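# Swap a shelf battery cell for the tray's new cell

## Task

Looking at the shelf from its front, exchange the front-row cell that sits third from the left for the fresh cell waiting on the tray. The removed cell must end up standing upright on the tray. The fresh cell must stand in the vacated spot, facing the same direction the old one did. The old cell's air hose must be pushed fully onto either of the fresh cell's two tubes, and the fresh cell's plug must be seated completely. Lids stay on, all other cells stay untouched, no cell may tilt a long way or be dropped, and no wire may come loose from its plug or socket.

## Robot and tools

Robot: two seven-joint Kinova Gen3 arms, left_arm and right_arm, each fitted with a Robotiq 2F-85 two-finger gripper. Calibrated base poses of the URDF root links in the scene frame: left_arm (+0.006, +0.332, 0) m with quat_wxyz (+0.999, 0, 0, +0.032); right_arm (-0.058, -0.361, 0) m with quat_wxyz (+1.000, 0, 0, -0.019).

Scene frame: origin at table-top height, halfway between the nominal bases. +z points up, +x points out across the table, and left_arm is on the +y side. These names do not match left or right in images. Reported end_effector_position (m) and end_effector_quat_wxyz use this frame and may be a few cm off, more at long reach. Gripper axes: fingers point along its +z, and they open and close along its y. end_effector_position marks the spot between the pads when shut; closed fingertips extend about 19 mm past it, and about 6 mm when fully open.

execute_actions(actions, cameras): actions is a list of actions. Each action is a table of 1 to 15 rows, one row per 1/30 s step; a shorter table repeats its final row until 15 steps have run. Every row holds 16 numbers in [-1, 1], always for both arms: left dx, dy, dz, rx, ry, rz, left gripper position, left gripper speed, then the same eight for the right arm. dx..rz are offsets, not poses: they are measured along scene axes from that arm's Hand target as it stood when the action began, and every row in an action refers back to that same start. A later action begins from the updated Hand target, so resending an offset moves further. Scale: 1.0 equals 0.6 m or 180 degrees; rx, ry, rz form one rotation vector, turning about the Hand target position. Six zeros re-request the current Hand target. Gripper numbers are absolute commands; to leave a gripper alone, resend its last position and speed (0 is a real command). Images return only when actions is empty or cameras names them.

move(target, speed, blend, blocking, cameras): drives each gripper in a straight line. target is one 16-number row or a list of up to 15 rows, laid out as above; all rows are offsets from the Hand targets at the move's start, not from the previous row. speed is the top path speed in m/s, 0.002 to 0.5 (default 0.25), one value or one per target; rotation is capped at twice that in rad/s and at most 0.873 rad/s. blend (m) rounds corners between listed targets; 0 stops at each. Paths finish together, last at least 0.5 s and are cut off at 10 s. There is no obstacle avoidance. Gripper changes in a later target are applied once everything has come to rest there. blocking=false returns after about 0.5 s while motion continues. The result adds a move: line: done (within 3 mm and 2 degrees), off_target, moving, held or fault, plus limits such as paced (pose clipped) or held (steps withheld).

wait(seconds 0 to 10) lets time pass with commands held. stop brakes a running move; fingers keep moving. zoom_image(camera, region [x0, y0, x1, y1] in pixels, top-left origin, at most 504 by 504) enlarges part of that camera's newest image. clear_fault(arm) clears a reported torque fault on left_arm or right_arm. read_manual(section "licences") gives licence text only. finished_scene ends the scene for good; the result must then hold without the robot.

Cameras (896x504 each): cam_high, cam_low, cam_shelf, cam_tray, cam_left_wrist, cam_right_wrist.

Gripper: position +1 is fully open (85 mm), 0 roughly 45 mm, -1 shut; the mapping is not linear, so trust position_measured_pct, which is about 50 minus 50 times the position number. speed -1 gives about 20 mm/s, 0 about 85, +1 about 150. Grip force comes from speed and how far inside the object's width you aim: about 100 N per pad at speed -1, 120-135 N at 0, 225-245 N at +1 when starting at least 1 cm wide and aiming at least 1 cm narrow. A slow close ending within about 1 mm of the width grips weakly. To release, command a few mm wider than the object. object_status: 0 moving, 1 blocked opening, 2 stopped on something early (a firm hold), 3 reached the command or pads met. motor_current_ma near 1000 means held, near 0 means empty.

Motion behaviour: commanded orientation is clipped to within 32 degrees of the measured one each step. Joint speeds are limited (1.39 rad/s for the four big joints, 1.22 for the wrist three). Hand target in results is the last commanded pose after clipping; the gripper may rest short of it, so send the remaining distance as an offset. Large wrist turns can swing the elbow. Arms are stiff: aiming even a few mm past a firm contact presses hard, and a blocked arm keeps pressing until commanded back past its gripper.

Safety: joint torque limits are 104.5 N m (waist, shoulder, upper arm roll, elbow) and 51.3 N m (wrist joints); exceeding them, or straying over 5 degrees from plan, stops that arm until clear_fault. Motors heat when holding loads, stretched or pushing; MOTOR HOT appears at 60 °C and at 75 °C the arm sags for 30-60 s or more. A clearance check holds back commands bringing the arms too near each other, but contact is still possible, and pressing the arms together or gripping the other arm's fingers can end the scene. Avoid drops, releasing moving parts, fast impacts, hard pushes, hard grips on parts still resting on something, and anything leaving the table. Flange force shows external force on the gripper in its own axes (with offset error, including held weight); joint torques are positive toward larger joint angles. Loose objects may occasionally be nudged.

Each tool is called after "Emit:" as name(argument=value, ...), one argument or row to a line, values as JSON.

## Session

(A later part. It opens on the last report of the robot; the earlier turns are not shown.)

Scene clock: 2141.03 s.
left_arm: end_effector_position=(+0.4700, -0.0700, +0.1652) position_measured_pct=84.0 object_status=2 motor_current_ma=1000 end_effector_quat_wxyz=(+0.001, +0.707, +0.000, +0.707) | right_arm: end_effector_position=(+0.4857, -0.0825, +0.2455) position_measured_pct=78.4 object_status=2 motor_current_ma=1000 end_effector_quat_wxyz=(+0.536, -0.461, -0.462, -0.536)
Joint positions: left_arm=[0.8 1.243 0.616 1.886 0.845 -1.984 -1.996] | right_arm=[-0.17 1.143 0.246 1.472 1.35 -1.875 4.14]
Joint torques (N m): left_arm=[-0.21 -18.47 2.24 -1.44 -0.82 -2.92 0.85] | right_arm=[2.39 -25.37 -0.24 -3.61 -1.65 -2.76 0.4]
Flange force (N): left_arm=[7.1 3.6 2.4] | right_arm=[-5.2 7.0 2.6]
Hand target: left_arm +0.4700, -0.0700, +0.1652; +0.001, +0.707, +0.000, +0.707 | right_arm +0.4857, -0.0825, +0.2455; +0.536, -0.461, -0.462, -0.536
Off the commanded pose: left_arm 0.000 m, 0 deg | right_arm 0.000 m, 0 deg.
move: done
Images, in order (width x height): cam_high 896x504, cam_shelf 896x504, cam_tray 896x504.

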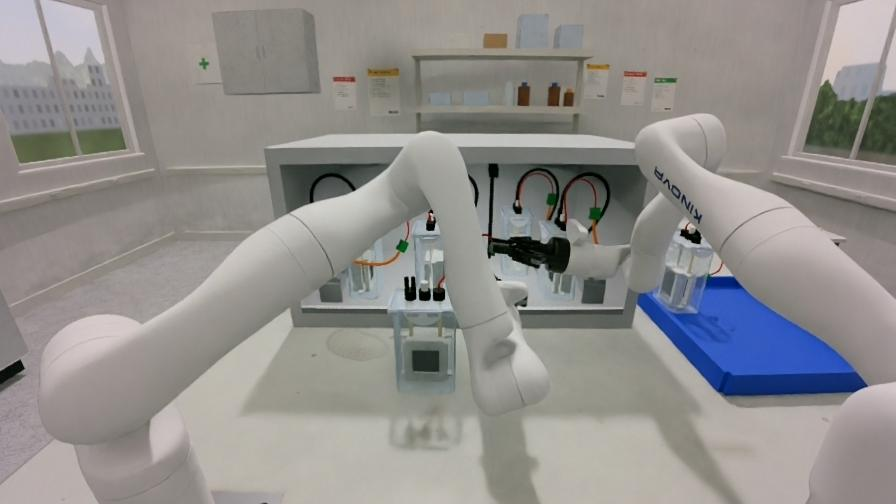

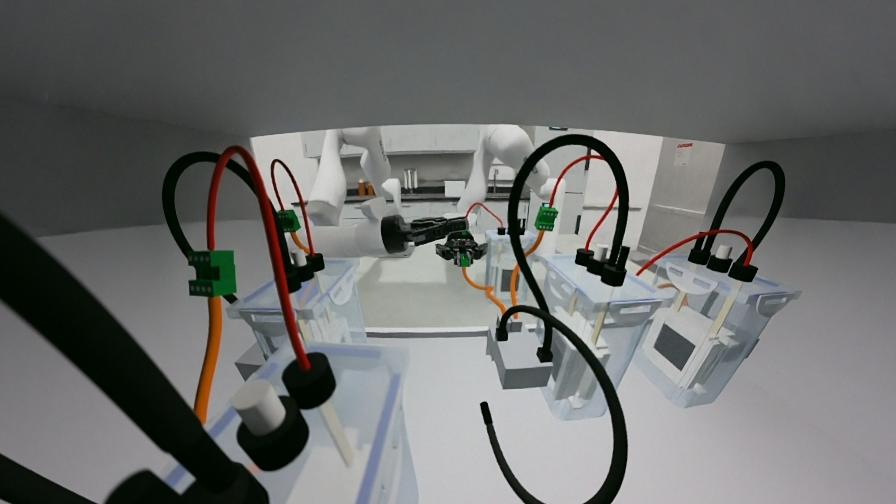

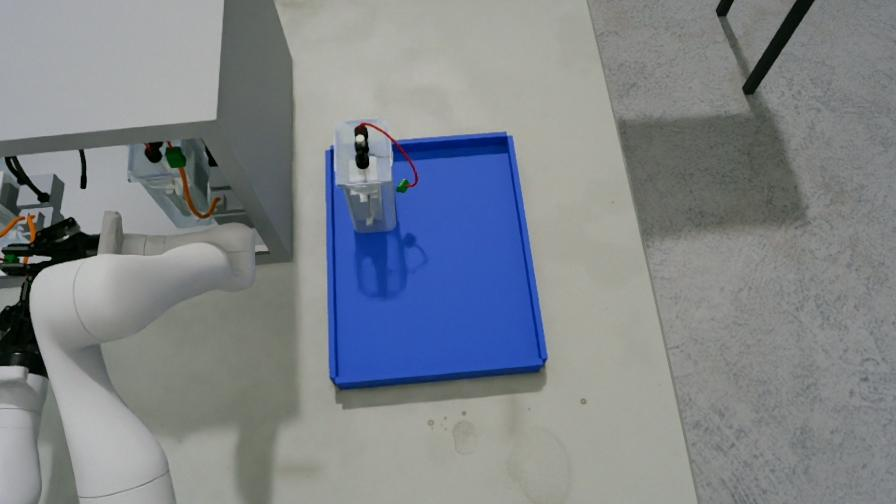

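Emit:
move(
  target=[0,0,0,0,0,0,-0.95,-1, 0,0,-0.06,0,0,0,-0.9,-1],
  speed=0.06,
  cameras=["cam_left_wrist","cam_shelf","cam_low"],
)

Emit:
zoom_image(
  camera="cam_left_wrist",
  region=[350, 350, 530, 504],
)

Emit:
zoom_image(
  camera="cam_shelf",
  region=[400, 200, 520, 300],
)

Scene clock: 2150.10 s.
left_arm: end_effector_position=(+0.4700, -0.0700, +0.1652) position_measured_pct=84.0 object_status=2 motor_current_ma=1000 end_effector_quat_wxyz=(+0.001, +0.707, +0.000, +0.707) | right_arm: end_effector_position=(+0.4857, -0.0825, +0.2096) position_measured_pct=78.4 object_status=2 motor_current_ma=1000 end_effector_quat_wxyz=(+0.536, -0.461, -0.462, -0.536)
Joint positions: left_arm=[0.8 1.243 0.616 1.886 0.845 -1.984 -1.996] | right_arm=[-0.167 1.218 0.24 1.443 1.35 -1.88 4.186]
Joint torques (N m): left_arm=[-0.23 -18.47 2.22 -1.44 -0.78 -2.92 0.82] | right_arm=[2.33 -25.42 -0.28 -3.35 -1.42 -2.82 0.4]
Flange force (N): left_arm=[7.0 3.6 2.4] | right_arm=[-5.3 6.5 2.6]
Hand target: left_arm +0.4700, -0.0700, +0.1652; +0.001, +0.707, +0.000, +0.707 | right_arm +0.4857, -0.0825, +0.2095; +0.536, -0.461, -0.462, -0.536
Off the commanded pose: left_arm 0.000 m, 0 deg | right_arm 0.000 m, 0 deg.
move: done
Images, in order (width x height): cam_low 896x504, cam_shelf 896x504, cam_left_wrist 896x504.

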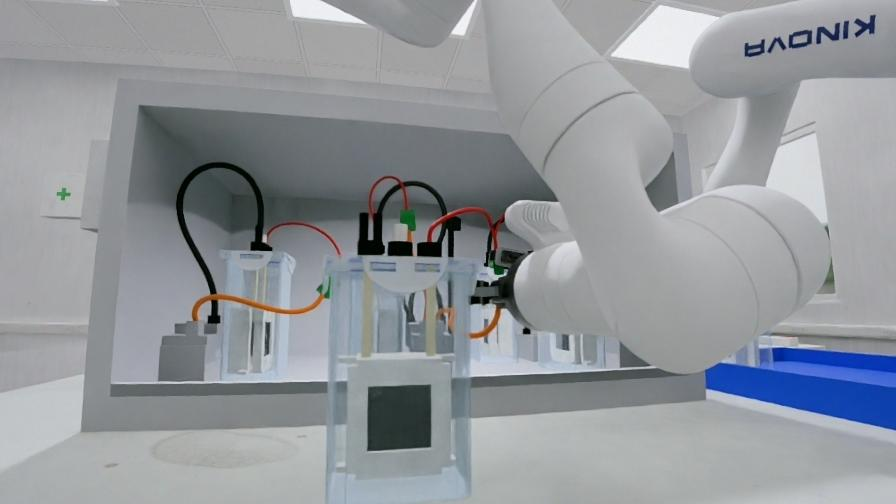

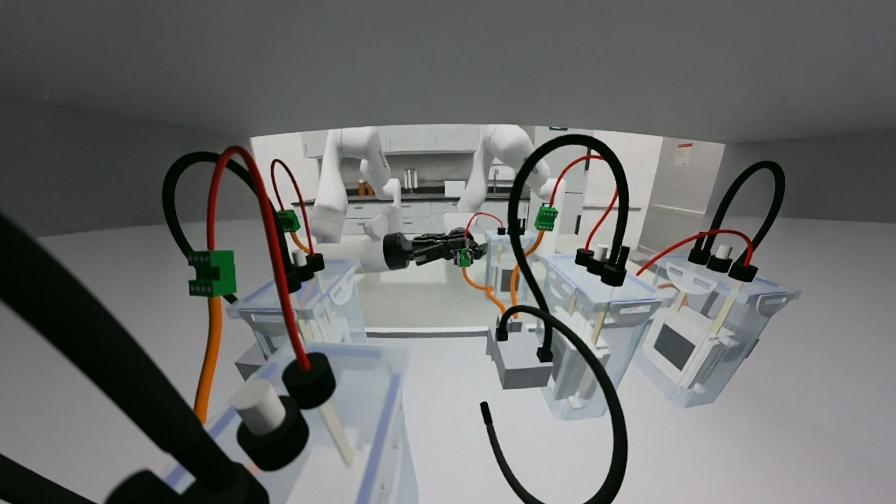

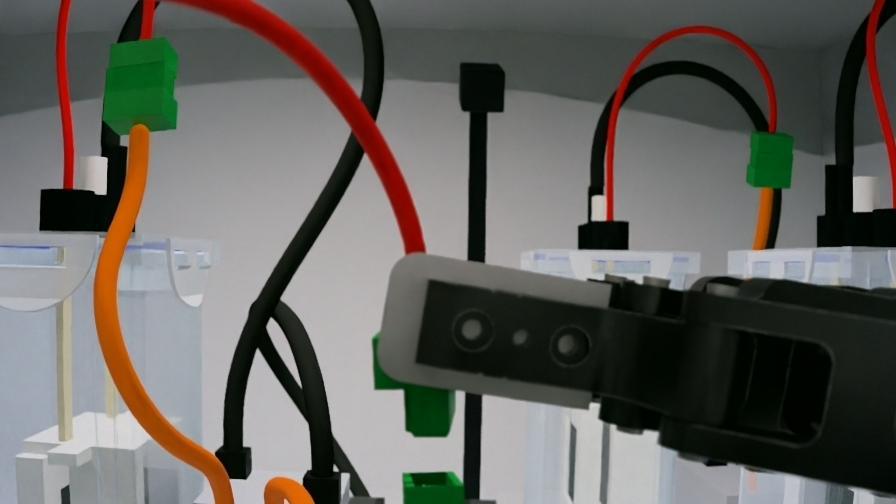

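Scaled by 2.800 from the camera's 896x504 image, which has a finer 1280x720 frame.

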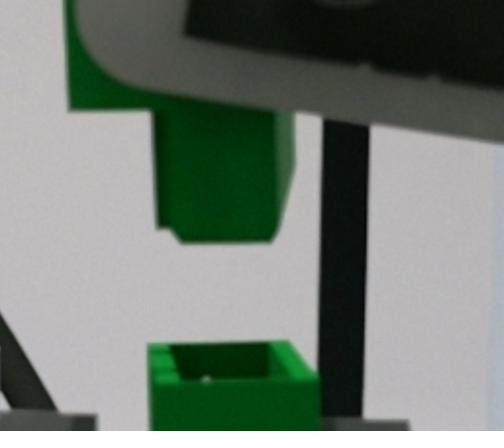

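Scaled by 4.200.

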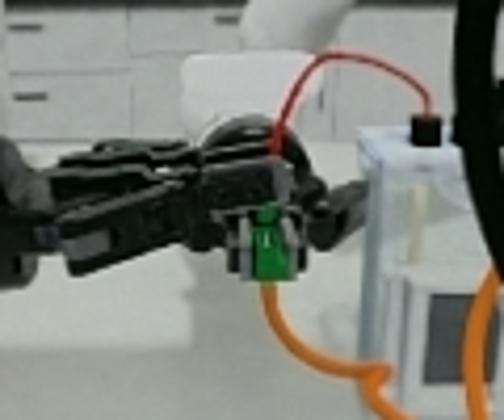

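Emit:
move(
  target=[0,0,0,0,0,0,-0.95,-1, 0.002,0,0,0,0,0.035,-0.9,-1],
  speed=0.04,
  cameras=["cam_left_wrist"],
)

Emit:
zoom_image(
  camera="cam_left_wrist",
  region=[350, 350, 530, 504],
)

Scene clock: 2165.27 s.
left_arm: end_effector_position=(+0.4700, -0.0700, +0.1652) position_measured_pct=84.0 object_status=2 motor_current_ma=1000 end_effector_quat_wxyz=(+0.001, +0.707, +0.000, +0.707) | right_arm: end_effector_position=(+0.4857, -0.0823, +0.2086) position_measured_pct=78.4 object_status=2 motor_current_ma=1000 end_effector_quat_wxyz=(+0.566, -0.436, -0.484, -0.504)
Joint positions: left_arm=[0.8 1.243 0.616 1.886 0.845 -1.984 -1.996] | right_arm=[-0.16 1.261 0.242 1.299 1.405 -1.922 4.089]
Joint torques (N m): left_arm=[-0.26 -18.45 2.24 -1.36 -0.79 -2.9 0.84] | right_arm=[51.9 -31.43 26.49 -61.52 -0.06 -5.99 0.48]
Flange force (N): left_arm=[7.0 3.9 2.4] | right_arm=[19.6 -249.8 140.6]
Hand target: left_arm +0.4700, -0.0700, +0.1652; +0.001, +0.707, +0.000, +0.707 | right_arm +0.4870, -0.0825, +0.2095; +0.565, -0.435, -0.486, -0.505
Off the commanded pose: left_arm 0.000 m, 0 deg | right_arm 0.002 m, 0 deg.
TORQUE WARNING: the torque sensor of joint 4 (elbow) of the right arm reached its warning level (56.7 N m). A warning alone does not stop the arm.
move: done
Images, in order (width x height): cam_left_wrist 896x504.

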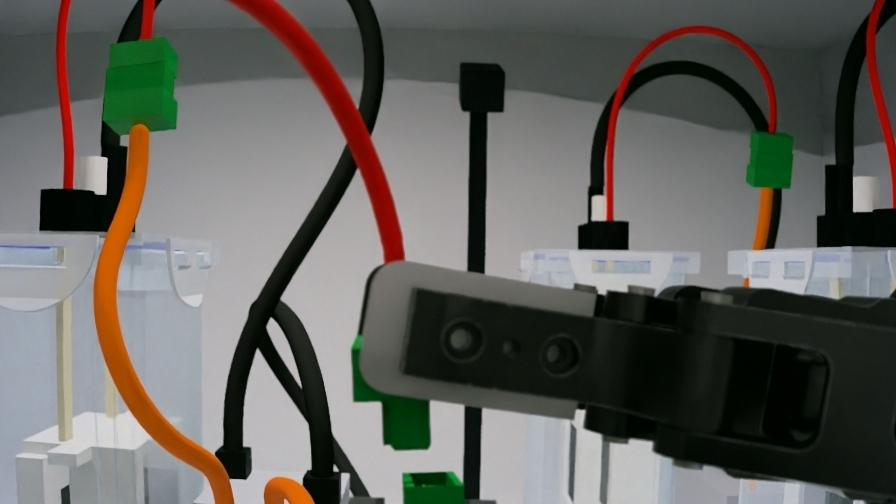

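Scaled by 2.800 from the camera's 896x504 image, which has a finer 1280x720 frame.

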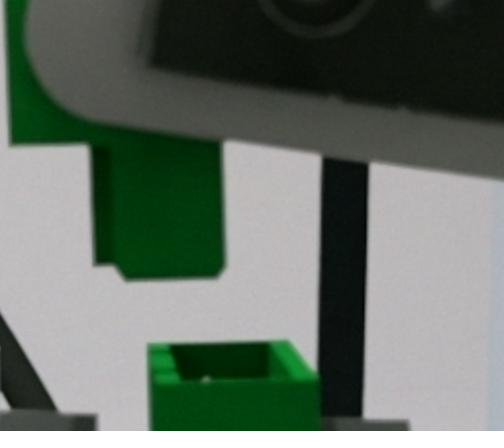

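Emit:
move(
  target=[-0.06,0,0,0,0,0,-0.95,-1, -0.06,0,0,0,0,0,-0.9,-1],
  speed=0.05,
  cameras=["cam_left_wrist","cam_low"],
)

Emit:
zoom_image(
  camera="cam_left_wrist",
  region=[350, 350, 530, 504],
)

Scene clock: 2174.07 s.
left_arm: end_effector_position=(+0.4340, -0.0700, +0.1653) position_measured_pct=84.0 object_status=2 motor_current_ma=1000 end_effector_quat_wxyz=(+0.001, +0.707, +0.000, +0.707) | right_arm: end_effector_position=(+0.4510, -0.0825, +0.2095) position_measured_pct=78.4 object_status=2 motor_current_ma=1000 end_effector_quat_wxyz=(+0.565, -0.435, -0.486, -0.505)
Joint positions: left_arm=[0.852 1.258 0.65 1.925 0.909 -2.064 -1.954] | right_arm=[-0.178 1.218 0.253 1.448 1.439 -1.941 4.205]
Joint torques (N m): left_arm=[1.4 -17.65 3.22 -0.37 -0.94 -2.7 0.88] | right_arm=[1.99 -25.11 -0.3 -2.93 -1.21 -2.86 0.47]
Flange force (N): left_arm=[7.2 3.5 5.5] | right_arm=[-5.2 7.4 1.4]
Hand target: left_arm +0.4340, -0.0700, +0.1652; +0.001, +0.707, +0.000, +0.707 | right_arm +0.4510, -0.0825, +0.2095; +0.565, -0.435, -0.486, -0.505
Off the commanded pose: left_arm 0.000 m, 0 deg | right_arm 0.000 m, 0 deg.
TORQUE WARNING: the torque sensor of joint 4 (elbow) of the right arm reached its warning level (56.7 N m). A warning alone does not stop the arm.
move: done
Images, in order (width x height): cam_low 896x504, cam_left_wrist 896x504.

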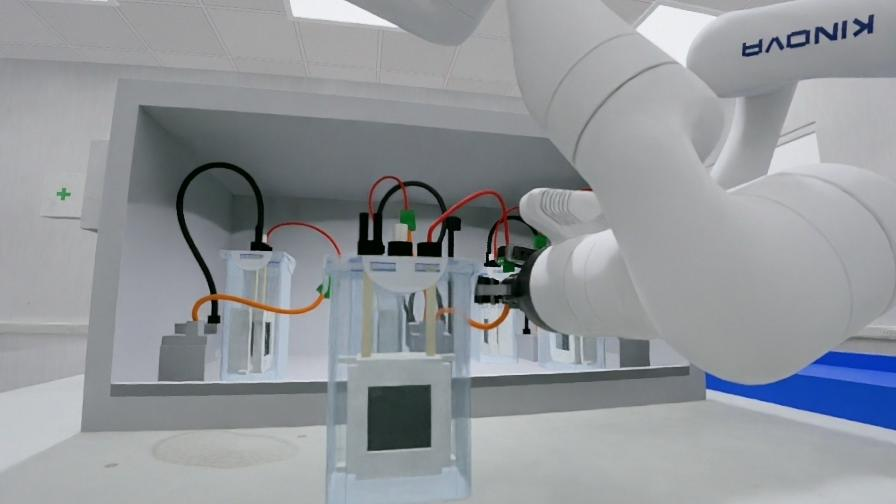

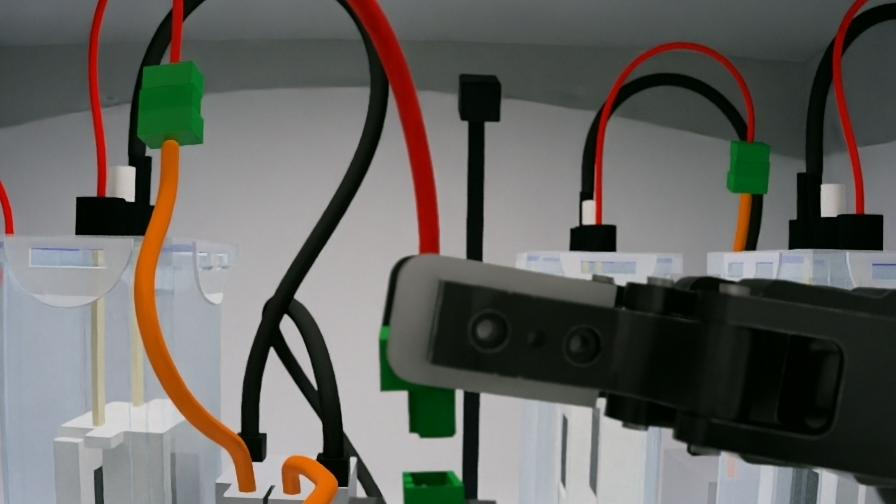

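Scaled by 2.800 from the camera's 896x504 image, which has a finer 1280x720 frame.

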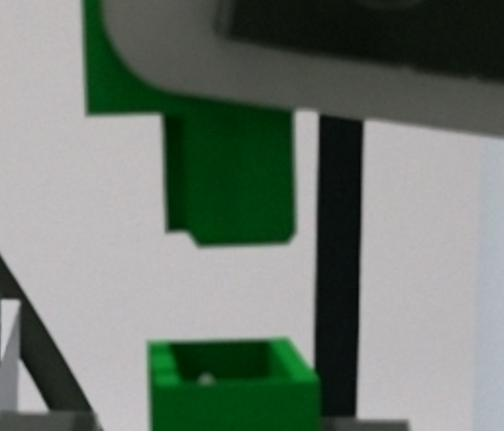

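Emit:
move(
  target=[0,0,0,0,-0.039,0,-0.95,-1, 0,0,0.005,0,0.019,-0.035,-0.9,-1],
  speed=0.05,
  cameras=["cam_left_wrist","cam_low"],
)

Emit:
zoom_image(
  camera="cam_left_wrist",
  region=[350, 330, 530, 504],
)

Scene clock: 2201.33 s.
left_arm: end_effector_position=(+0.4340, -0.0700, +0.1652) position_measured_pct=84.0 object_status=2 motor_current_ma=1000 end_effector_quat_wxyz=(+0.001, +0.662, +0.000, +0.749) | right_arm: end_effector_position=(+0.4509, -0.0825, +0.2125) position_measured_pct=78.4 object_status=2 motor_current_ma=1000 end_effector_quat_wxyz=(+0.551, -0.475, -0.445, -0.522)
Joint positions: left_arm=[0.931 1.297 0.508 1.878 0.919 -2.096 -1.864] | right_arm=[-0.181 1.176 0.245 1.595 1.372 -1.9 4.237]
Joint torques (N m): left_arm=[0.99 -18.25 2.1 -0.48 -0.63 -3.07 0.77] | right_arm=[1.98 -24.29 -0.33 -2.07 -1 -3.01 0.41]
Flange force (N): left_arm=[5.9 3.8 5.5] | right_arm=[-5.3 8.1 2.2]
Hand target: left_arm +0.4340, -0.0700, +0.1652; +0.001, +0.662, +0.000, +0.749 | right_arm +0.4509, -0.0825, +0.2125; +0.551, -0.475, -0.445, -0.522
Off the commanded pose: left_arm 0.000 m, 0 deg | right_arm 0.000 m, 0 deg.
joint sent to its limit (left arm) — joint 6 (wrist pitch), lower limit. The joint targets still meet the commanded pose.
move: done
Images, in order (width x height): cam_low 896x504, cam_left_wrist 896x504.

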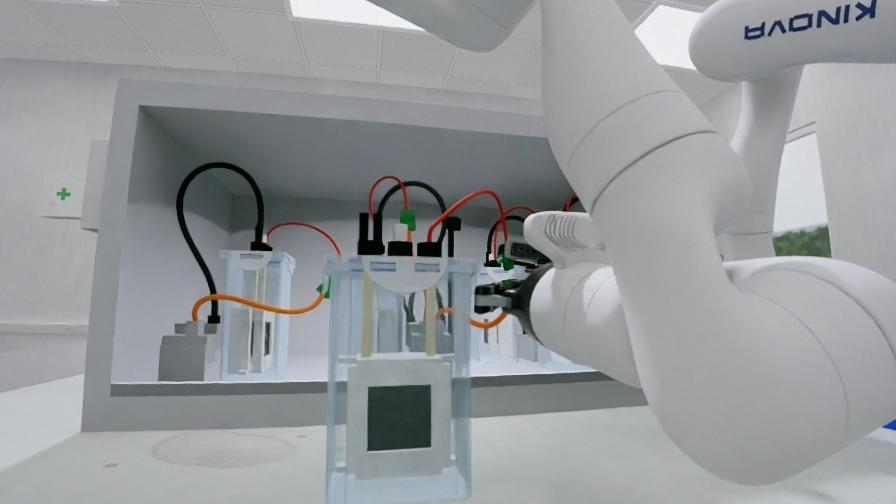

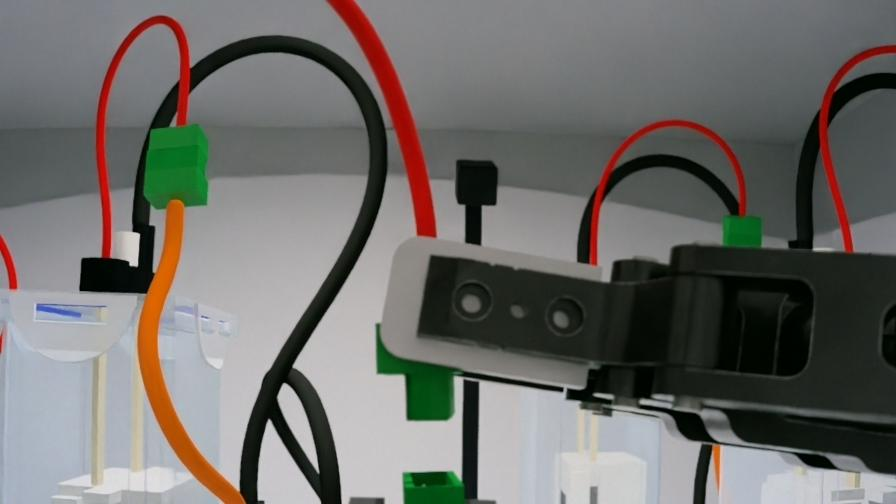

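Scaled by 2.800 from the camera's 896x504 image, which has a finer 1280x720 frame.

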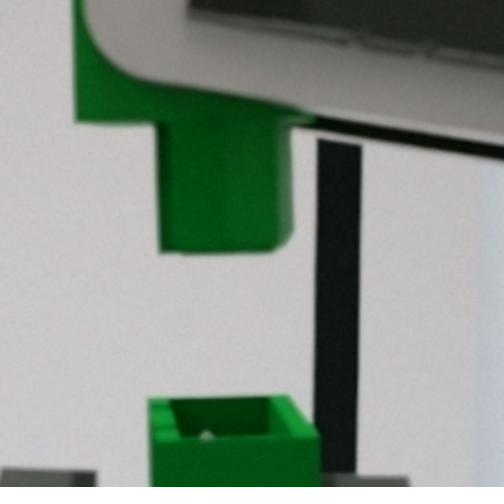

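Emit:
move(
  target=[0,0,0,0,0,0,-0.95,-1, 0,-0.0007,-0.0155,0,0,0,-0.9,-1],
  speed=0.03,
  cameras=["cam_left_wrist"],
)

Emit:
zoom_image(
  camera="cam_left_wrist",
  region=[350, 350, 530, 504],
)

Scene clock: 2210.20 s.
left_arm: end_effector_position=(+0.4340, -0.0700, +0.1652) position_measured_pct=84.0 object_status=2 motor_current_ma=1000 end_effector_quat_wxyz=(+0.001, +0.662, +0.000, +0.749) | right_arm: end_effector_position=(+0.4509, -0.0829, +0.2033) position_measured_pct=78.4 object_status=2 motor_current_ma=1000 end_effector_quat_wxyz=(+0.551, -0.475, -0.445, -0.522)
Joint positions: left_arm=[0.931 1.297 0.508 1.878 0.919 -2.096 -1.864] | right_arm=[-0.179 1.197 0.244 1.586 1.372 -1.902 4.248]
Joint torques (N m): left_arm=[1.08 -18.24 2.03 -0.49 -0.66 -3.08 0.86] | right_arm=[2.02 -24.58 -0.42 -2.17 -0.98 -3.03 0.43]
Flange force (N): left_arm=[6.1 3.9 5.6] | right_arm=[-5.8 7.5 2.1]
Hand target: left_arm +0.4340, -0.0700, +0.1652; +0.001, +0.662, +0.000, +0.749 | right_arm +0.4509, -0.0829, +0.2033; +0.551, -0.475, -0.445, -0.522
Off the commanded pose: left_arm 0.000 m, 0 deg | right_arm 0.000 m, 0 deg.
move: done
Images, in order (width x height): cam_left_wrist 896x504.

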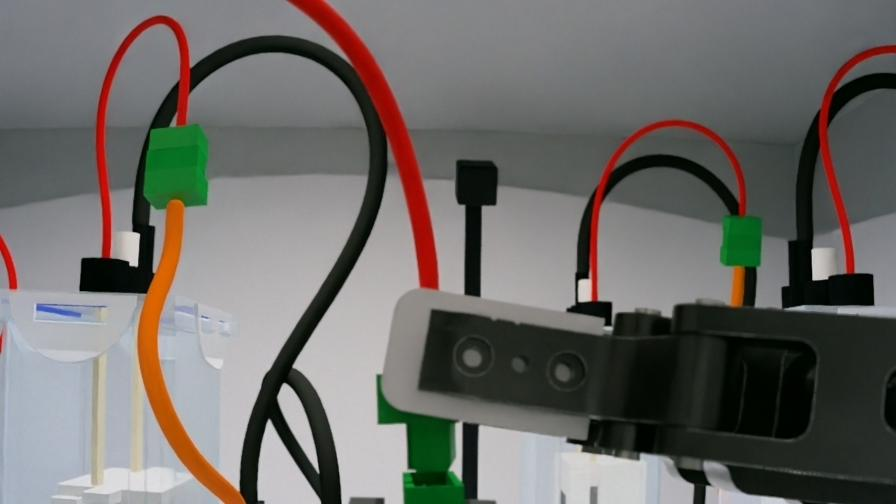

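Scaled by 2.800 from the camera's 896x504 image, which has a finer 1280x720 frame.

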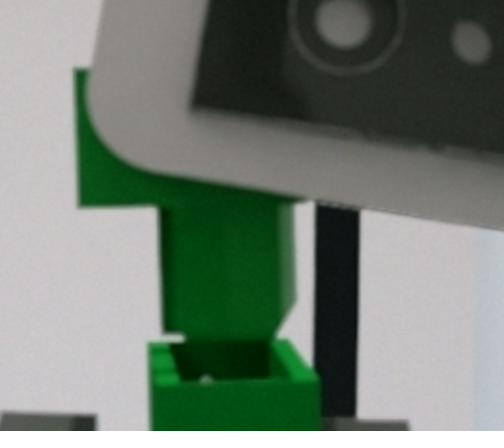

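Emit:
move(
  target=[0,0,0,0,0,0,-0.95,-1, 0,-0.0005,-0.005,0,0,0,-0.9,-1],
  speed=0.02,
  cameras=["cam_left_wrist"],
)

Emit:
zoom_image(
  camera="cam_left_wrist",
  region=[350, 350, 530, 504],
)

Scene clock: 2221.47 s.
left_arm: end_effector_position=(+0.4340, -0.0700, +0.1652) position_measured_pct=84.0 object_status=2 motor_current_ma=1000 end_effector_quat_wxyz=(+0.000, +0.662, +0.000, +0.749) | right_arm: end_effector_position=(+0.4510, -0.0832, +0.2003) position_measured_pct=78.4 object_status=2 motor_current_ma=1000 end_effector_quat_wxyz=(+0.551, -0.475, -0.445, -0.523)
Joint positions: left_arm=[0.931 1.297 0.508 1.878 0.919 -2.096 -1.864] | right_arm=[-0.178 1.203 0.244 1.583 1.373 -1.903 4.252]
Joint torques (N m): left_arm=[0.45 -22.29 1.19 -1.75 -1.09 -5.36 0.85] | right_arm=[2.09 -19.89 1.19 -0.99 0.12 -1.02 0.3]
Flange force (N): left_arm=[-0.4 4.2 4.0] | right_arm=[2.5 7.2 4.1]
Hand target: left_arm +0.4340, -0.0700, +0.1652; +0.001, +0.662, +0.000, +0.749 | right_arm +0.4510, -0.0832, +0.2002; +0.551, -0.475, -0.445, -0.522
Off the commanded pose: left_arm 0.000 m, 0 deg | right_arm 0.000 m, 0 deg.
move: done
Images, in order (width x height): cam_left_wrist 896x504.

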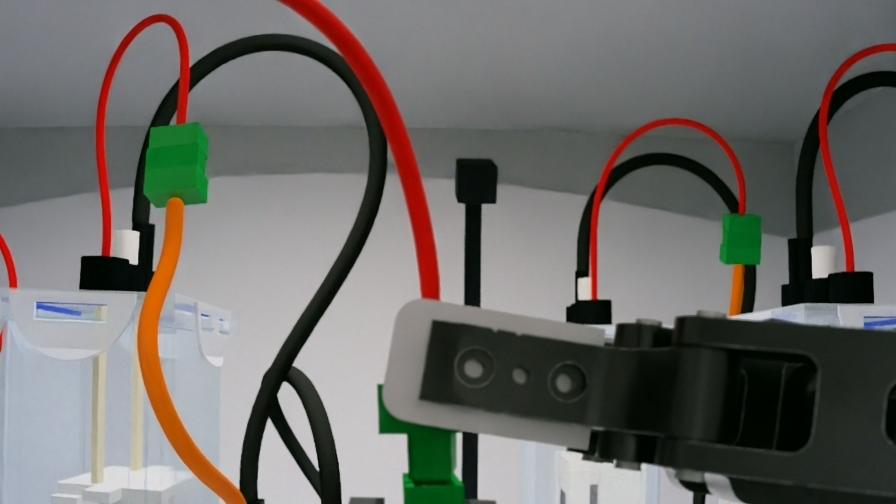

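Scaled by 2.800 from the camera's 896x504 image, which has a finer 1280x720 frame.

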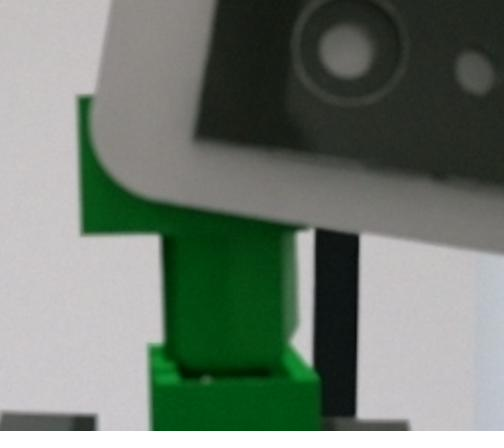

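Emit:
move(
  target=[0,0,0,0,0,0,-0.95,-1, 0,0,-0.002,0,0,0,-0.9,-1],
  speed=0.02,
  cameras=["cam_left_wrist"],
)

Emit:
zoom_image(
  camera="cam_left_wrist",
  region=[380, 424, 500, 504],
)

Scene clock: 2234.83 s.
left_arm: end_effector_position=(+0.4340, -0.0700, +0.1652) position_measured_pct=84.0 object_status=2 motor_current_ma=1000 end_effector_quat_wxyz=(+0.001, +0.662, +0.000, +0.749) | right_arm: end_effector_position=(+0.4509, -0.0832, +0.1991) position_measured_pct=78.4 object_status=2 motor_current_ma=1000 end_effector_quat_wxyz=(+0.551, -0.475, -0.445, -0.522)
Joint positions: left_arm=[0.931 1.297 0.508 1.878 0.919 -2.096 -1.864] | right_arm=[-0.178 1.206 0.243 1.582 1.373 -1.903 4.254]
Joint torques (N m): left_arm=[0.29 -26.1 0.45 -2.86 -1.72 -7.49 0.87] | right_arm=[1.76 -16.31 2.46 0.1 1.15 0.85 0.28]
Flange force (N): left_arm=[-6.3 4.3 2.8] | right_arm=[8.8 8.0 4.9]
Hand target: left_arm +0.4340, -0.0700, +0.1652; +0.001, +0.662, +0.000, +0.749 | right_arm +0.4509, -0.0832, +0.1990; +0.551, -0.475, -0.445, -0.522
Off the commanded pose: left_arm 0.000 m, 0 deg | right_arm 0.000 m, 0 deg.
move: done
Images, in order (width x height): cam_left_wrist 896x504.

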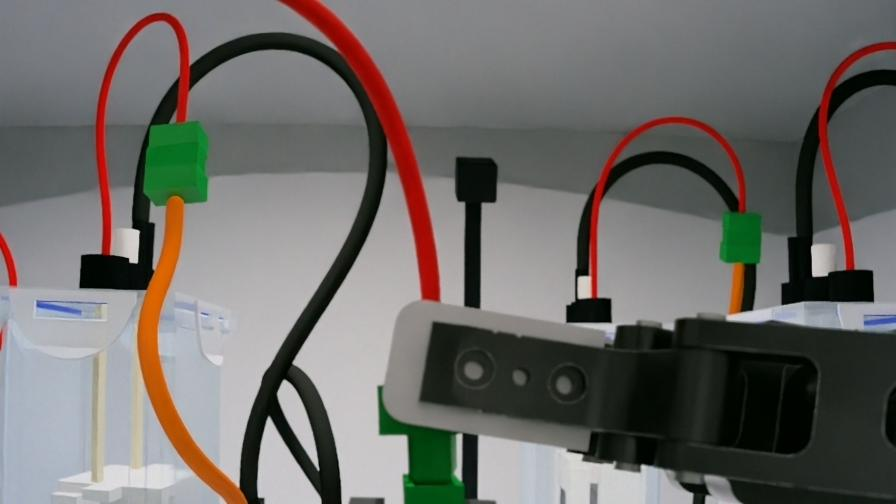

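Scaled by 4.200 from the camera's 896x504 image, which has a finer 1280x720 frame.

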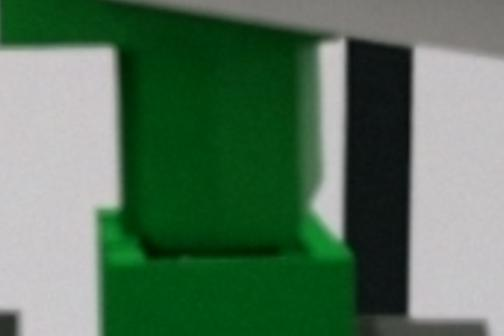

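Emit:
move(
  target=[
    [0,0,0,0,0,0,-0.95,-1, 0,0,0.005,0,0,0,-0.9,-1],
    [0,0,0,0,0,0,-0.95,-1, -0.0033,0,0.005,0,0,0,-0.9,-1],
    [0,0,0,0,0,0,-0.95,-1, -0.0033,0,0.0,0,0,0,-0.9,-1],
  ],
  speed=0.03,
  cameras=["cam_left_wrist"],
)

Emit:
zoom_image(
  camera="cam_left_wrist",
  region=[380, 424, 500, 504],
)

Scene clock: 2247.97 s.
left_arm: end_effector_position=(+0.4340, -0.0700, +0.1651) position_measured_pct=84.0 object_status=2 motor_current_ma=1000 end_effector_quat_wxyz=(+0.000, +0.662, +0.000, +0.749) | right_arm: end_effector_position=(+0.4489, -0.0832, +0.1991) position_measured_pct=78.4 object_status=2 motor_current_ma=1000 end_effector_quat_wxyz=(+0.551, -0.475, -0.445, -0.523)
Joint positions: left_arm=[0.931 1.297 0.508 1.878 0.919 -2.096 -1.864] | right_arm=[-0.179 1.204 0.244 1.59 1.374 -1.904 4.26]
Joint torques (N m): left_arm=[0.39 -25.3 0.7 -2.57 -1.6 -6.96 0.88] | right_arm=[1.79 -17.09 2.1 -0.16 1 0.4 0.29]
Flange force (N): left_arm=[-5.2 4.3 3.1] | right_arm=[7.4 7.7 4.7]
Hand target: left_arm +0.4340, -0.0700, +0.1653; +0.000, +0.662, +0.000, +0.749 | right_arm +0.4490, -0.0832, +0.1991; +0.551, -0.475, -0.445, -0.522
Off the commanded pose: left_arm 0.000 m, 0 deg | right_arm 0.000 m, 0 deg.
move: done
Images, in order (width x height): cam_left_wrist 896x504.

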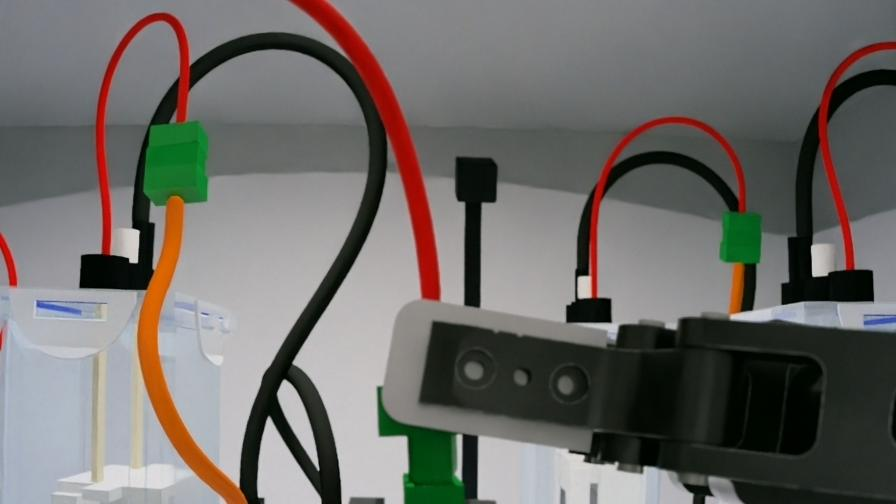

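Scaled by 4.200 from the camera's 896x504 image, which has a finer 1280x720 frame.

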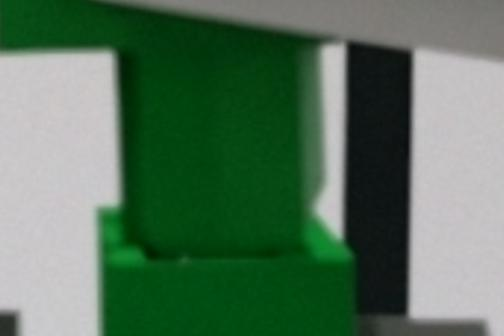

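Emit:
zoom_image(
  camera="cam_left_wrist",
  region=[120, 100, 240, 230],
)

Emit:
zoom_image(
  camera="cam_left_wrist",
  region=[690, 190, 800, 290],
)

Emit:
zoom_image(
  camera="cam_left_wrist",
  region=[360, 370, 500, 504],
)

Scaled by 3.877 from the camera's 896x504 image, which has a finer 1280x720 frame.

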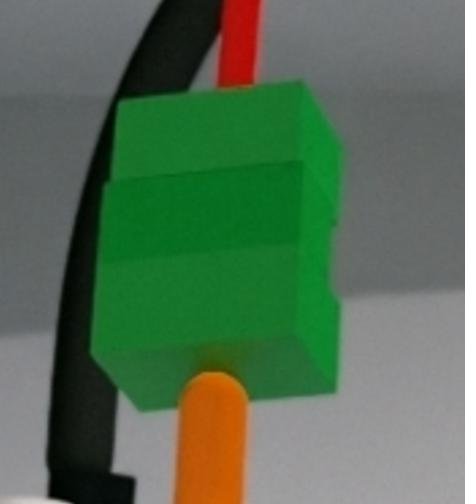

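Scaled by 4.582 from the camera's 896x504 image, which has a finer 1280x720 frame.

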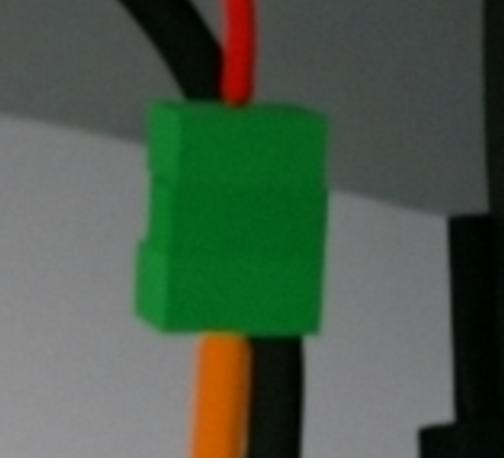

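Scaled by 3.600 from the camera's 896x504 image, which has a finer 1280x720 frame.

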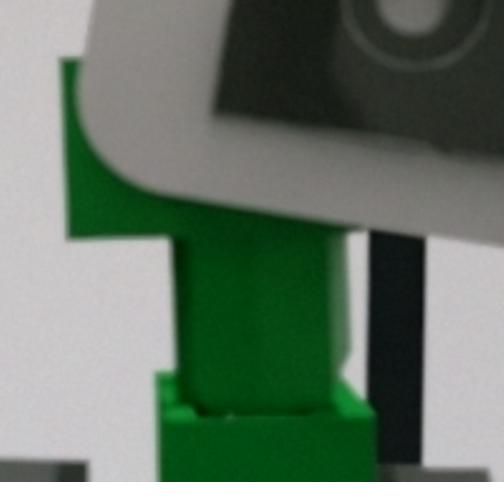

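Emit:
move(
  target=[0,0,0,0,0,0,-0.95,-1, 0,0,0.0033,0,0,0,-0.9,-1],
  speed=0.02,
  cameras=["cam_left_wrist","cam_right_wrist"],
)

Emit:
zoom_image(
  camera="cam_left_wrist",
  region=[370, 400, 510, 504],
)

Emit:
zoom_image(
  camera="cam_right_wrist",
  region=[370, 380, 550, 504],
)

Scene clock: 2297.43 s.
left_arm: end_effector_position=(+0.4340, -0.0700, +0.1654) position_measured_pct=84.0 object_status=2 motor_current_ma=1000 end_effector_quat_wxyz=(+0.001, +0.662, +0.000, +0.749) | right_arm: end_effector_position=(+0.4490, -0.0832, +0.2010) position_measured_pct=78.4 object_status=2 motor_current_ma=1000 end_effector_quat_wxyz=(+0.551, -0.476, -0.445, -0.522)
Joint positions: left_arm=[0.931 1.297 0.508 1.878 0.919 -2.096 -1.864] | right_arm=[-0.179 1.2 0.244 1.592 1.375 -1.904 4.257]
Joint torques (N m): left_arm=[0.89 -19.77 1.73 -0.98 -0.82 -3.91 0.86] | right_arm=[2.03 -22.93 0.23 -1.7 -0.58 -2.27 0.41]
Motor temperatures (°C): left_arm=[33 37 26 23 29 38 43] | right_arm=[25 32 27 30 32 34 33]
Flange force (N): left_arm=[3.6 3.9 5.0] | right_arm=[-3.0 7.5 2.7]
Hand target: left_arm +0.4340, -0.0700, +0.1652; +0.000, +0.662, +0.000, +0.749 | right_arm +0.4490, -0.0832, +0.2010; +0.551, -0.475, -0.445, -0.522
Off the commanded pose: left_arm 0.000 m, 0 deg | right_arm 0.000 m, 0 deg.
move: done
Images, in order (width x height): cam_left_wrist 896x504, cam_right_wrist 896x504.

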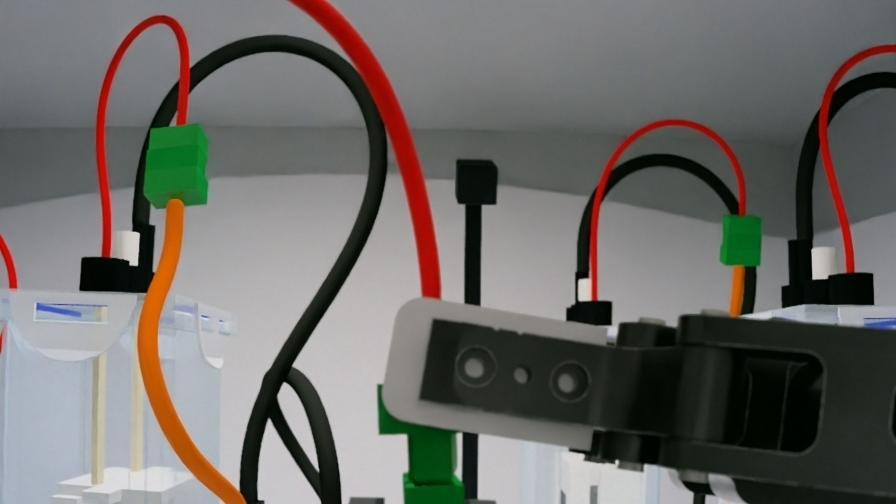

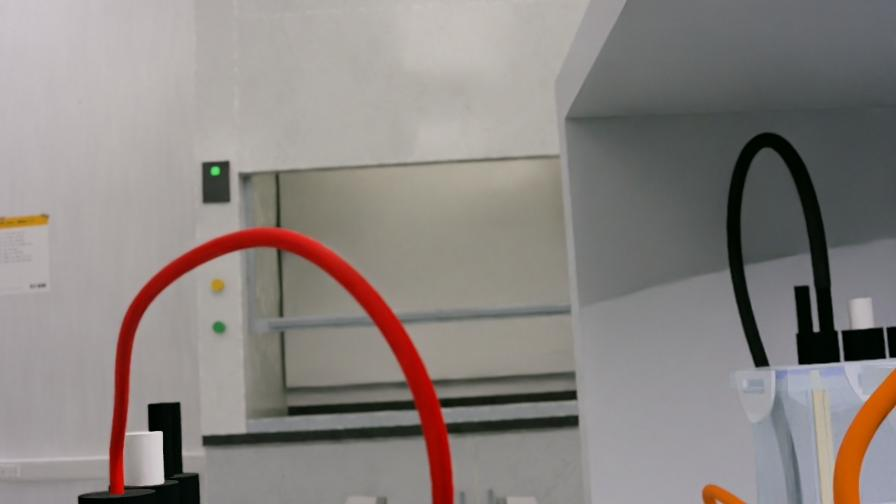

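Scaled by 3.600 from the camera's 896x504 image, which has a finer 1280x720 frame.

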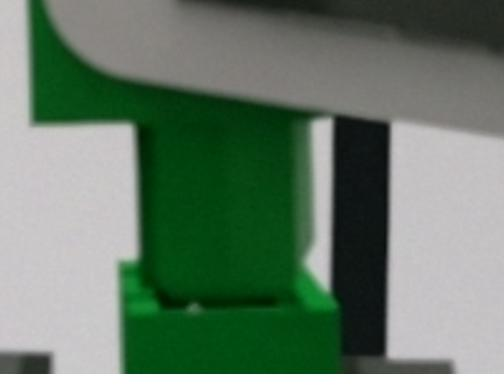

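Scaled by 2.800 from the camera's 896x504 image, which has a finer 1280x720 frame.

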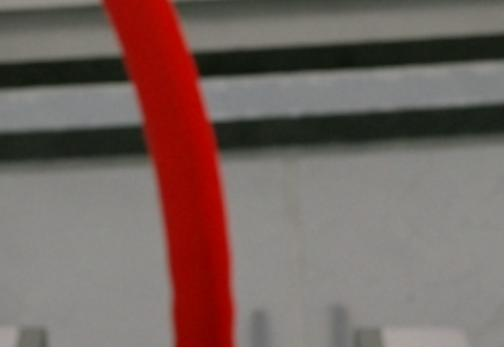

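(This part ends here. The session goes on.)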